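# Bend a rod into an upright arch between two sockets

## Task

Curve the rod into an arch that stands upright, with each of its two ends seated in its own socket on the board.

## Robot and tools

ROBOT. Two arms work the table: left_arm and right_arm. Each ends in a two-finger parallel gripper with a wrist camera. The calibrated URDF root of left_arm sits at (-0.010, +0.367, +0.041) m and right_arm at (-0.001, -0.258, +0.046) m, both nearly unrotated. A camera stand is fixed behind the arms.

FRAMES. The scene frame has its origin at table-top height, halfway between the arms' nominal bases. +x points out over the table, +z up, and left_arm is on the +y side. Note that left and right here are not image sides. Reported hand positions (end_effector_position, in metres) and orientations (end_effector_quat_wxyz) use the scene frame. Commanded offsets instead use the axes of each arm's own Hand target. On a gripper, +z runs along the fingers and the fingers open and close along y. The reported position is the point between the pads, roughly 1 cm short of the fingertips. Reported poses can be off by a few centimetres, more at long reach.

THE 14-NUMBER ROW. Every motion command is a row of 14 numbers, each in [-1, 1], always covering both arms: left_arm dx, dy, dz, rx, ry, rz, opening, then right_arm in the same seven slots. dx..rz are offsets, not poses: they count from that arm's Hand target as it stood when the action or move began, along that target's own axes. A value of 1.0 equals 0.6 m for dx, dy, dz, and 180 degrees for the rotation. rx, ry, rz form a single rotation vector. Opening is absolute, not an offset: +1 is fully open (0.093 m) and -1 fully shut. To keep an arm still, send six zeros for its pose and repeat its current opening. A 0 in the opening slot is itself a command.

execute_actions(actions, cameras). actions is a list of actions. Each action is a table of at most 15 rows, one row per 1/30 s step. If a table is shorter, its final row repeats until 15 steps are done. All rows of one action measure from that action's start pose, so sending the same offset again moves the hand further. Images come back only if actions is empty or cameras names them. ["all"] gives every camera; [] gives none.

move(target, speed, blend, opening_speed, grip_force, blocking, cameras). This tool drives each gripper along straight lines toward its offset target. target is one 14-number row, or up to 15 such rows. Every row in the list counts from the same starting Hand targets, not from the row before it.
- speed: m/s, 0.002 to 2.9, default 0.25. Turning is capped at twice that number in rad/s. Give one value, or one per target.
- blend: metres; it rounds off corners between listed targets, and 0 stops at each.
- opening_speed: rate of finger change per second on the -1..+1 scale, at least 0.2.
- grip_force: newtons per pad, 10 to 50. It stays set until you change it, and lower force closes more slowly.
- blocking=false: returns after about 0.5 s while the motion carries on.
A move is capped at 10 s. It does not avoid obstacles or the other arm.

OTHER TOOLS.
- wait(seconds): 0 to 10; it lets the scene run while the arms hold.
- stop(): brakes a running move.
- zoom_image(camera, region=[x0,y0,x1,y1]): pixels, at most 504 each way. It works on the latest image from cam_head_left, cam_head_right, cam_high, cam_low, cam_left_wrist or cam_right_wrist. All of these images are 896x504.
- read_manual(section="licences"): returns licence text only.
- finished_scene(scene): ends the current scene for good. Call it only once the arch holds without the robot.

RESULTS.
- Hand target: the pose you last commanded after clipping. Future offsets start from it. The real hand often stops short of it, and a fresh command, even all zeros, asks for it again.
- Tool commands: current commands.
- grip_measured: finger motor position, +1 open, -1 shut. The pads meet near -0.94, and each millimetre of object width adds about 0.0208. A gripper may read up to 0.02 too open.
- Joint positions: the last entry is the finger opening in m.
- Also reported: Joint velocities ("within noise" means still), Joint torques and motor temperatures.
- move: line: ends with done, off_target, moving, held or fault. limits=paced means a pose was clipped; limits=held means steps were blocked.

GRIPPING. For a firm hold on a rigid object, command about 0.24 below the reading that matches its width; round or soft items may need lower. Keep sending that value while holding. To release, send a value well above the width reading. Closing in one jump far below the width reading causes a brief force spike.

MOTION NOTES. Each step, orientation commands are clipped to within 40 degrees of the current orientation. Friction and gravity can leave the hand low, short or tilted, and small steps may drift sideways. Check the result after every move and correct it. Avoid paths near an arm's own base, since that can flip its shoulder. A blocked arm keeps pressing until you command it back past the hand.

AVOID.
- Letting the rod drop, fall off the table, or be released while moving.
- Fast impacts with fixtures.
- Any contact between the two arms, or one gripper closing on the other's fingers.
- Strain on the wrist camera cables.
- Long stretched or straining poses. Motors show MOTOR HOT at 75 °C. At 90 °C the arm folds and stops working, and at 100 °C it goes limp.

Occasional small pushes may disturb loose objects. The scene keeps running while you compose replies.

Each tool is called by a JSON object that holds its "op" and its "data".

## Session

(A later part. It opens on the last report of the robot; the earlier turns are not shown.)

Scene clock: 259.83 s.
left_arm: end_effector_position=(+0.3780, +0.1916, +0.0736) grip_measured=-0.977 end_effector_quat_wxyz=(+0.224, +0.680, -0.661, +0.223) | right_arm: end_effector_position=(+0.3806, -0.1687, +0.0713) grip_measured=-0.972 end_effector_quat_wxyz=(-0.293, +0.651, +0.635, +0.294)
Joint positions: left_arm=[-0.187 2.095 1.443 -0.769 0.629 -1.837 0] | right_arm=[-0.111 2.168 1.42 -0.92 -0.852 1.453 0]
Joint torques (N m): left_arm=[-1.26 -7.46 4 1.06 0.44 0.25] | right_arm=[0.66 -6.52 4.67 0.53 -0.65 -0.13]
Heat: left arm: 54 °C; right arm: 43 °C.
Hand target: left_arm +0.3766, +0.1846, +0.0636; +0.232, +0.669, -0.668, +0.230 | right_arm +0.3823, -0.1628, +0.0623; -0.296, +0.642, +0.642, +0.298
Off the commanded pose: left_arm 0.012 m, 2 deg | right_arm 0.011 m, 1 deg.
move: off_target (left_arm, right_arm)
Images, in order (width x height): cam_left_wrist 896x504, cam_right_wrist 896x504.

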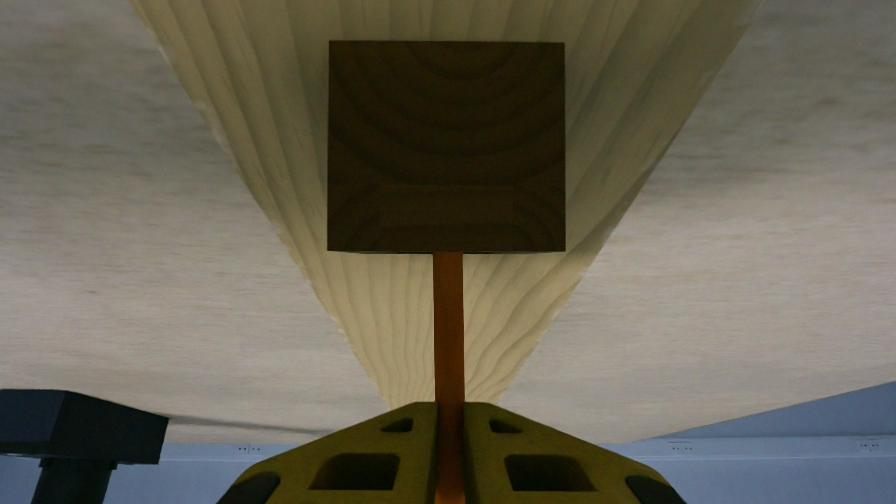

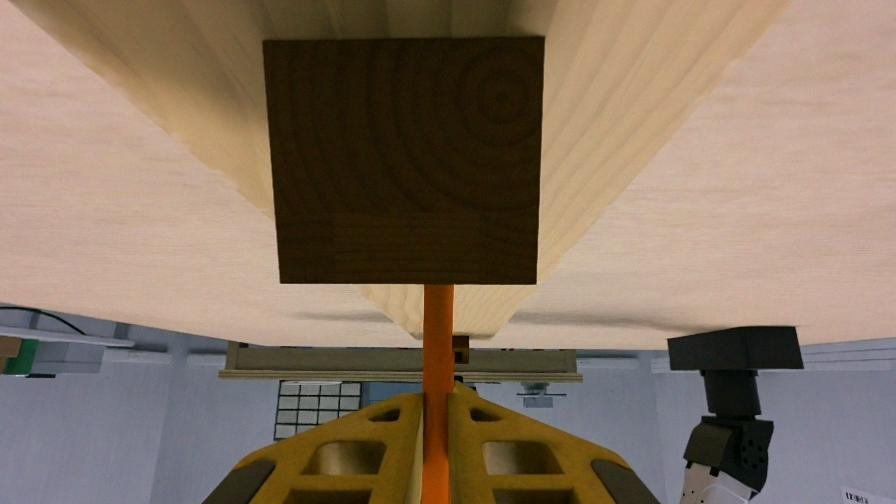

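{"op": "move", "data": {"target": [[0.0045,-0.0017,-0.022,0,0,0,-1,0.0085,-0.0017,-0.018,0,0,0,-1],[0.0045,-0.0017,-0.022,0,0,0,-0.3,0.0085,-0.0017,-0.018,0,0,0,-0.3]], "speed": 0.05, "opening_speed": 0.5, "cameras": ["all"]}}

Scene clock: 270.67 s.
left_arm: end_effector_position=(+0.3769, +0.1934, +0.0741) grip_measured=-0.302 end_effector_quat_wxyz=(+0.229, +0.675, -0.664, +0.226) | right_arm: end_effector_position=(+0.3789, -0.1701, +0.0710) grip_measured=-0.302 end_effector_quat_wxyz=(-0.295, +0.647, +0.637, +0.296)
Joint positions: left_arm=[-0.179 2.097 1.443 -0.778 0.642 -1.814 0.031] | right_arm=[-0.117 2.171 1.42 -0.931 -0.857 1.43 0.031]
Joint torques (N m): left_arm=[-0.59 -8.85 6.16 0.58 0.35 0.22] | right_arm=[0.05 -8.14 6.13 0.11 -0.59 -0.14]
Heat: left arm: 52 °C; right arm: 43 °C.
Hand target: left_arm +0.3777, +0.1906, +0.0757; +0.232, +0.669, -0.668, +0.230 | right_arm +0.3812, -0.1678, +0.0732; -0.296, +0.642, +0.642, +0.298
Off the commanded pose: left_arm 0.003 m, 1 deg | right_arm 0.004 m, 1 deg.
move: done

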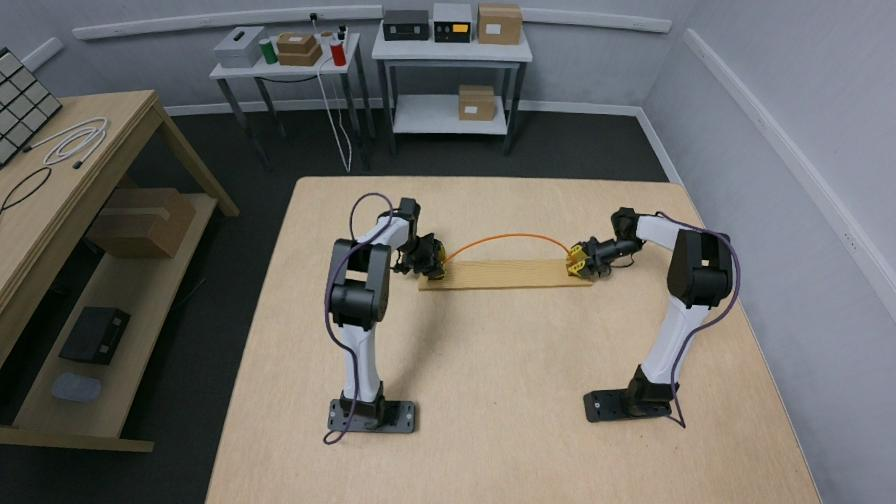

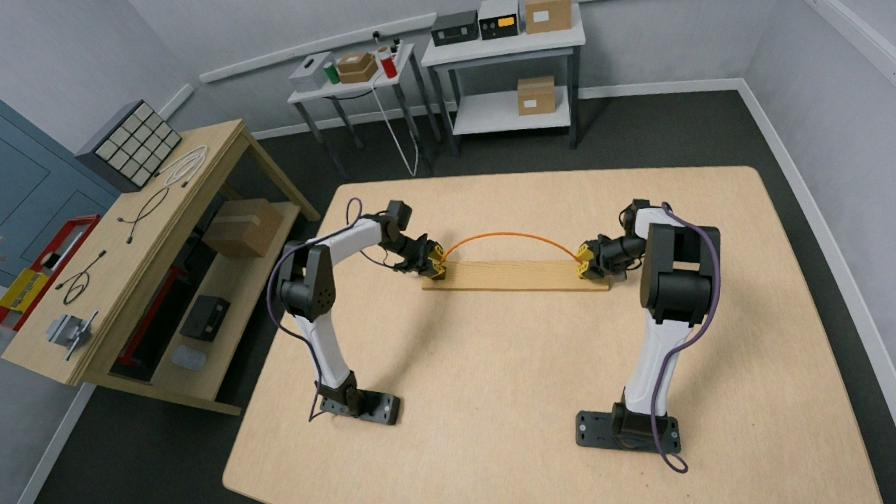

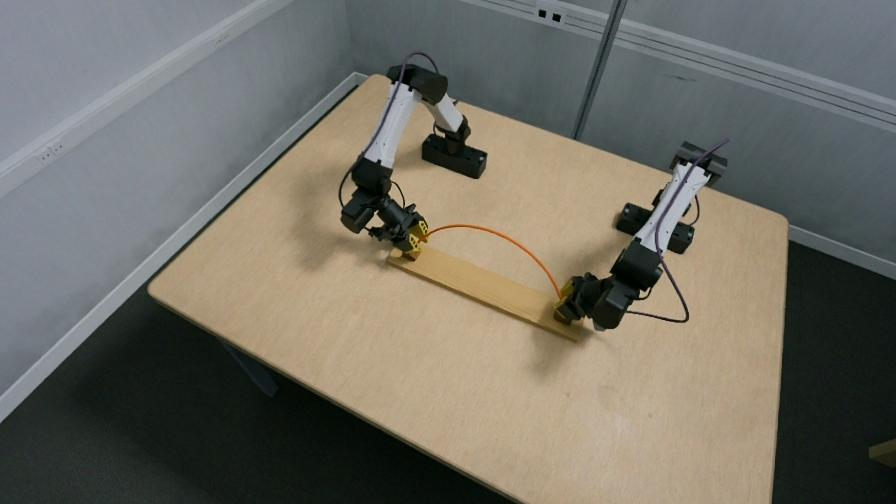

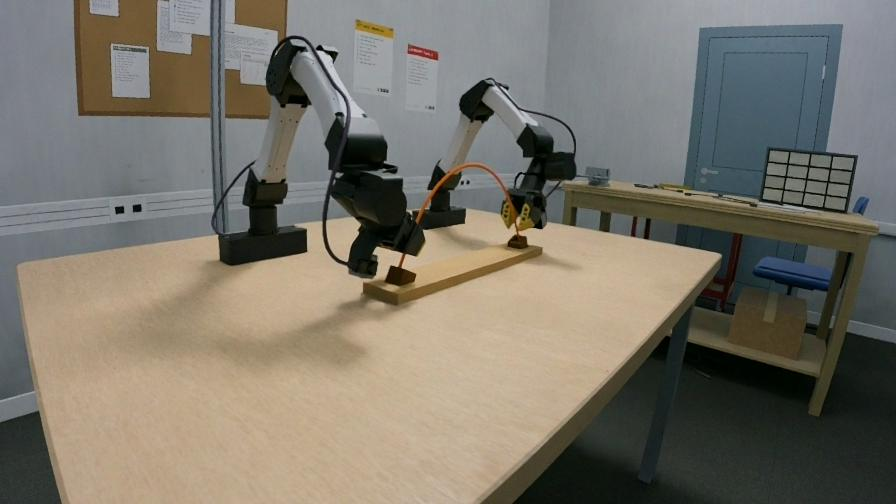

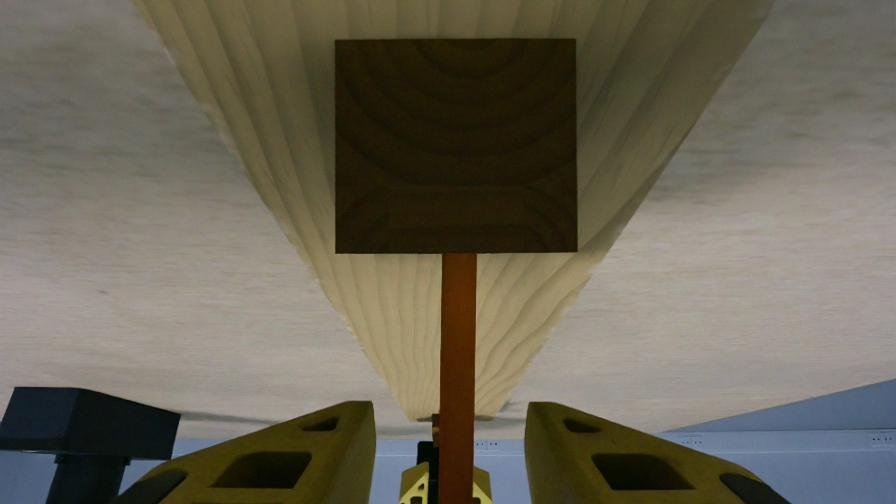

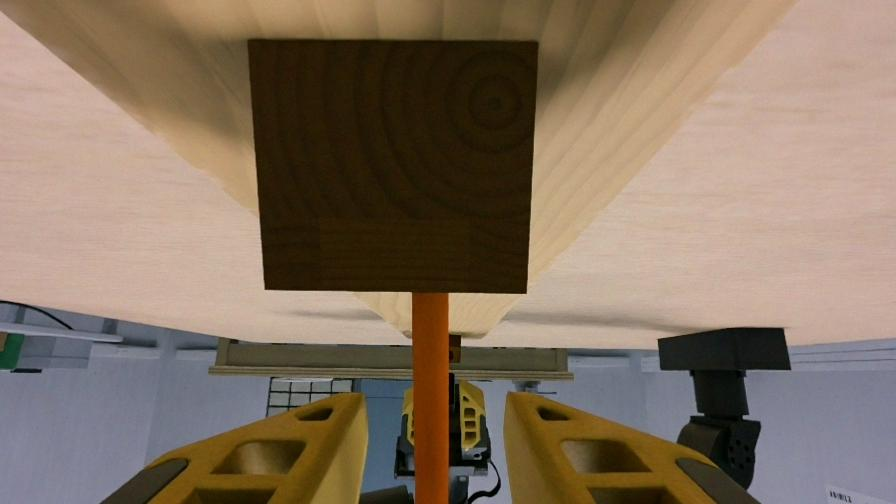

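{"op": "move", "data": {"target": [0,0,-0.17,0,0,0,0,0,0,-0.17,0,0,0,0], "speed": 0.12, "cameras": ["all"]}}

Scene clock: 275.33 s.
left_arm: end_effector_position=(+0.3709, +0.2546, +0.1323) grip_measured=-0.002 end_effector_quat_wxyz=(+0.248, +0.680, -0.659, +0.204) | right_arm: end_effector_position=(+0.3789, -0.2429, +0.1351) grip_measured=-0.002 end_effector_quat_wxyz=(-0.298, +0.643, +0.638, +0.299)
Joint positions: left_arm=[-0.024 2.065 1.639 -1.188 0.653 -1.613 0.045] | right_arm=[-0.303 2.196 1.716 -1.414 -0.825 1.144 0.045]
Joint torques (N m): left_arm=[-0.14 -12.03 8.31 0.14 0.37 0.22] | right_arm=[-0.7 -8.44 7.19 -0.42 -0.46 -0.12]
Heat: left arm: 52 °C; right arm: 44 °C.
Hand target: left_arm +0.3780, +0.2535, +0.1560; +0.232, +0.669, -0.668, +0.230 | right_arm +0.3810, -0.2454, +0.1392; -0.296, +0.642, +0.642, +0.298
Off the commanded pose: left_arm 0.025 m, 4 deg | right_arm 0.005 m, 1 deg.
move: off_target (left_arm)

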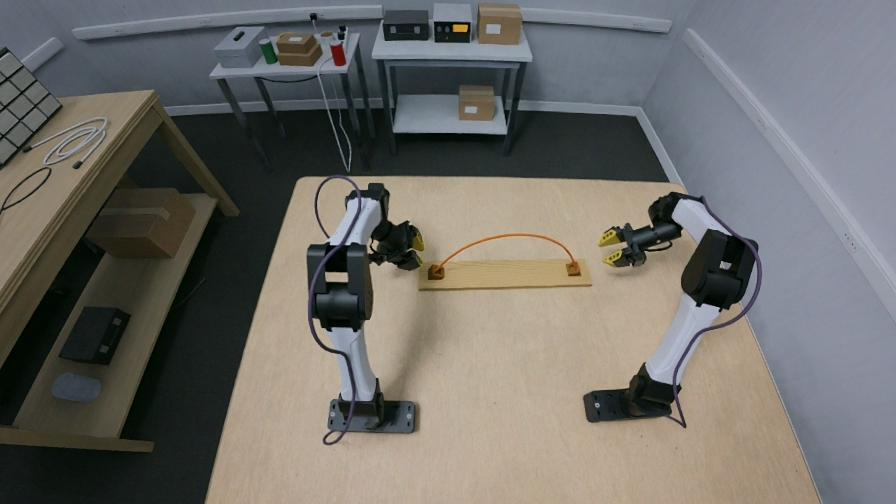

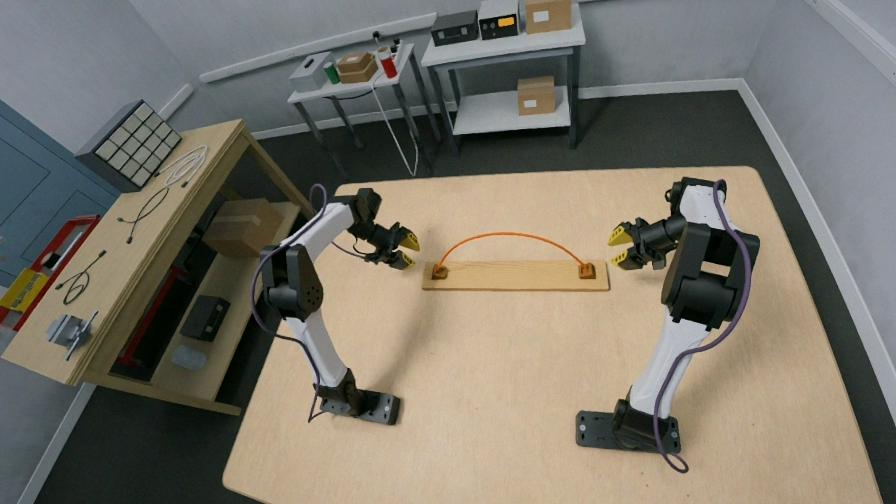

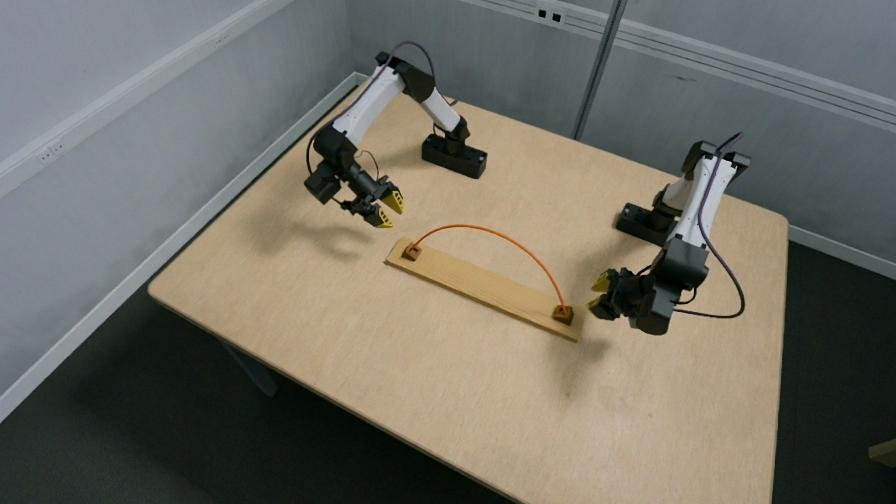

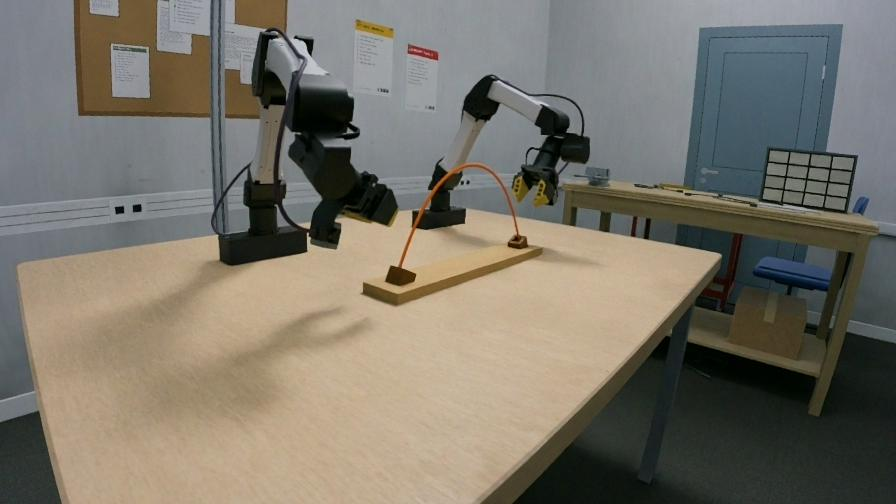

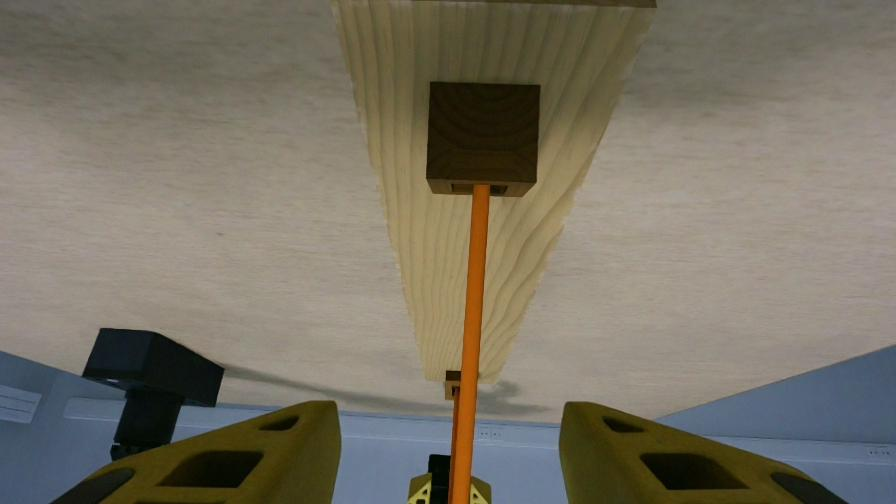

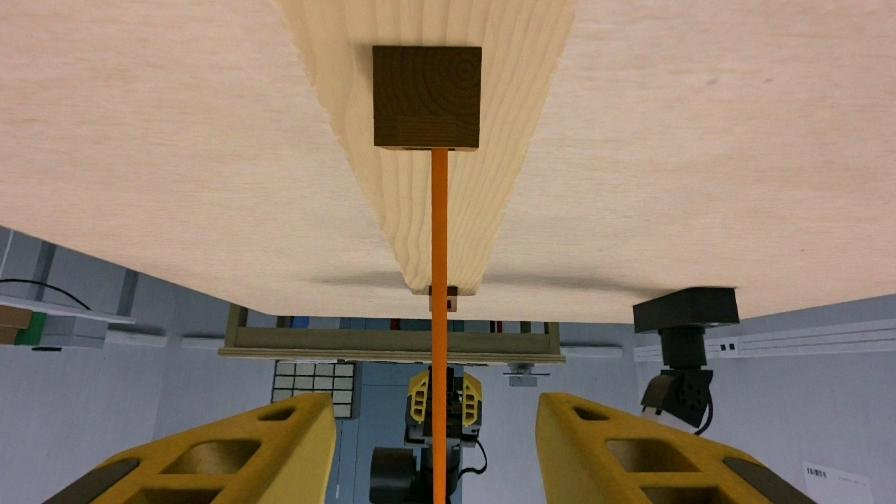

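{"op": "finished_scene", "data": {"scene": 1}}

The scene is finished: the task was done.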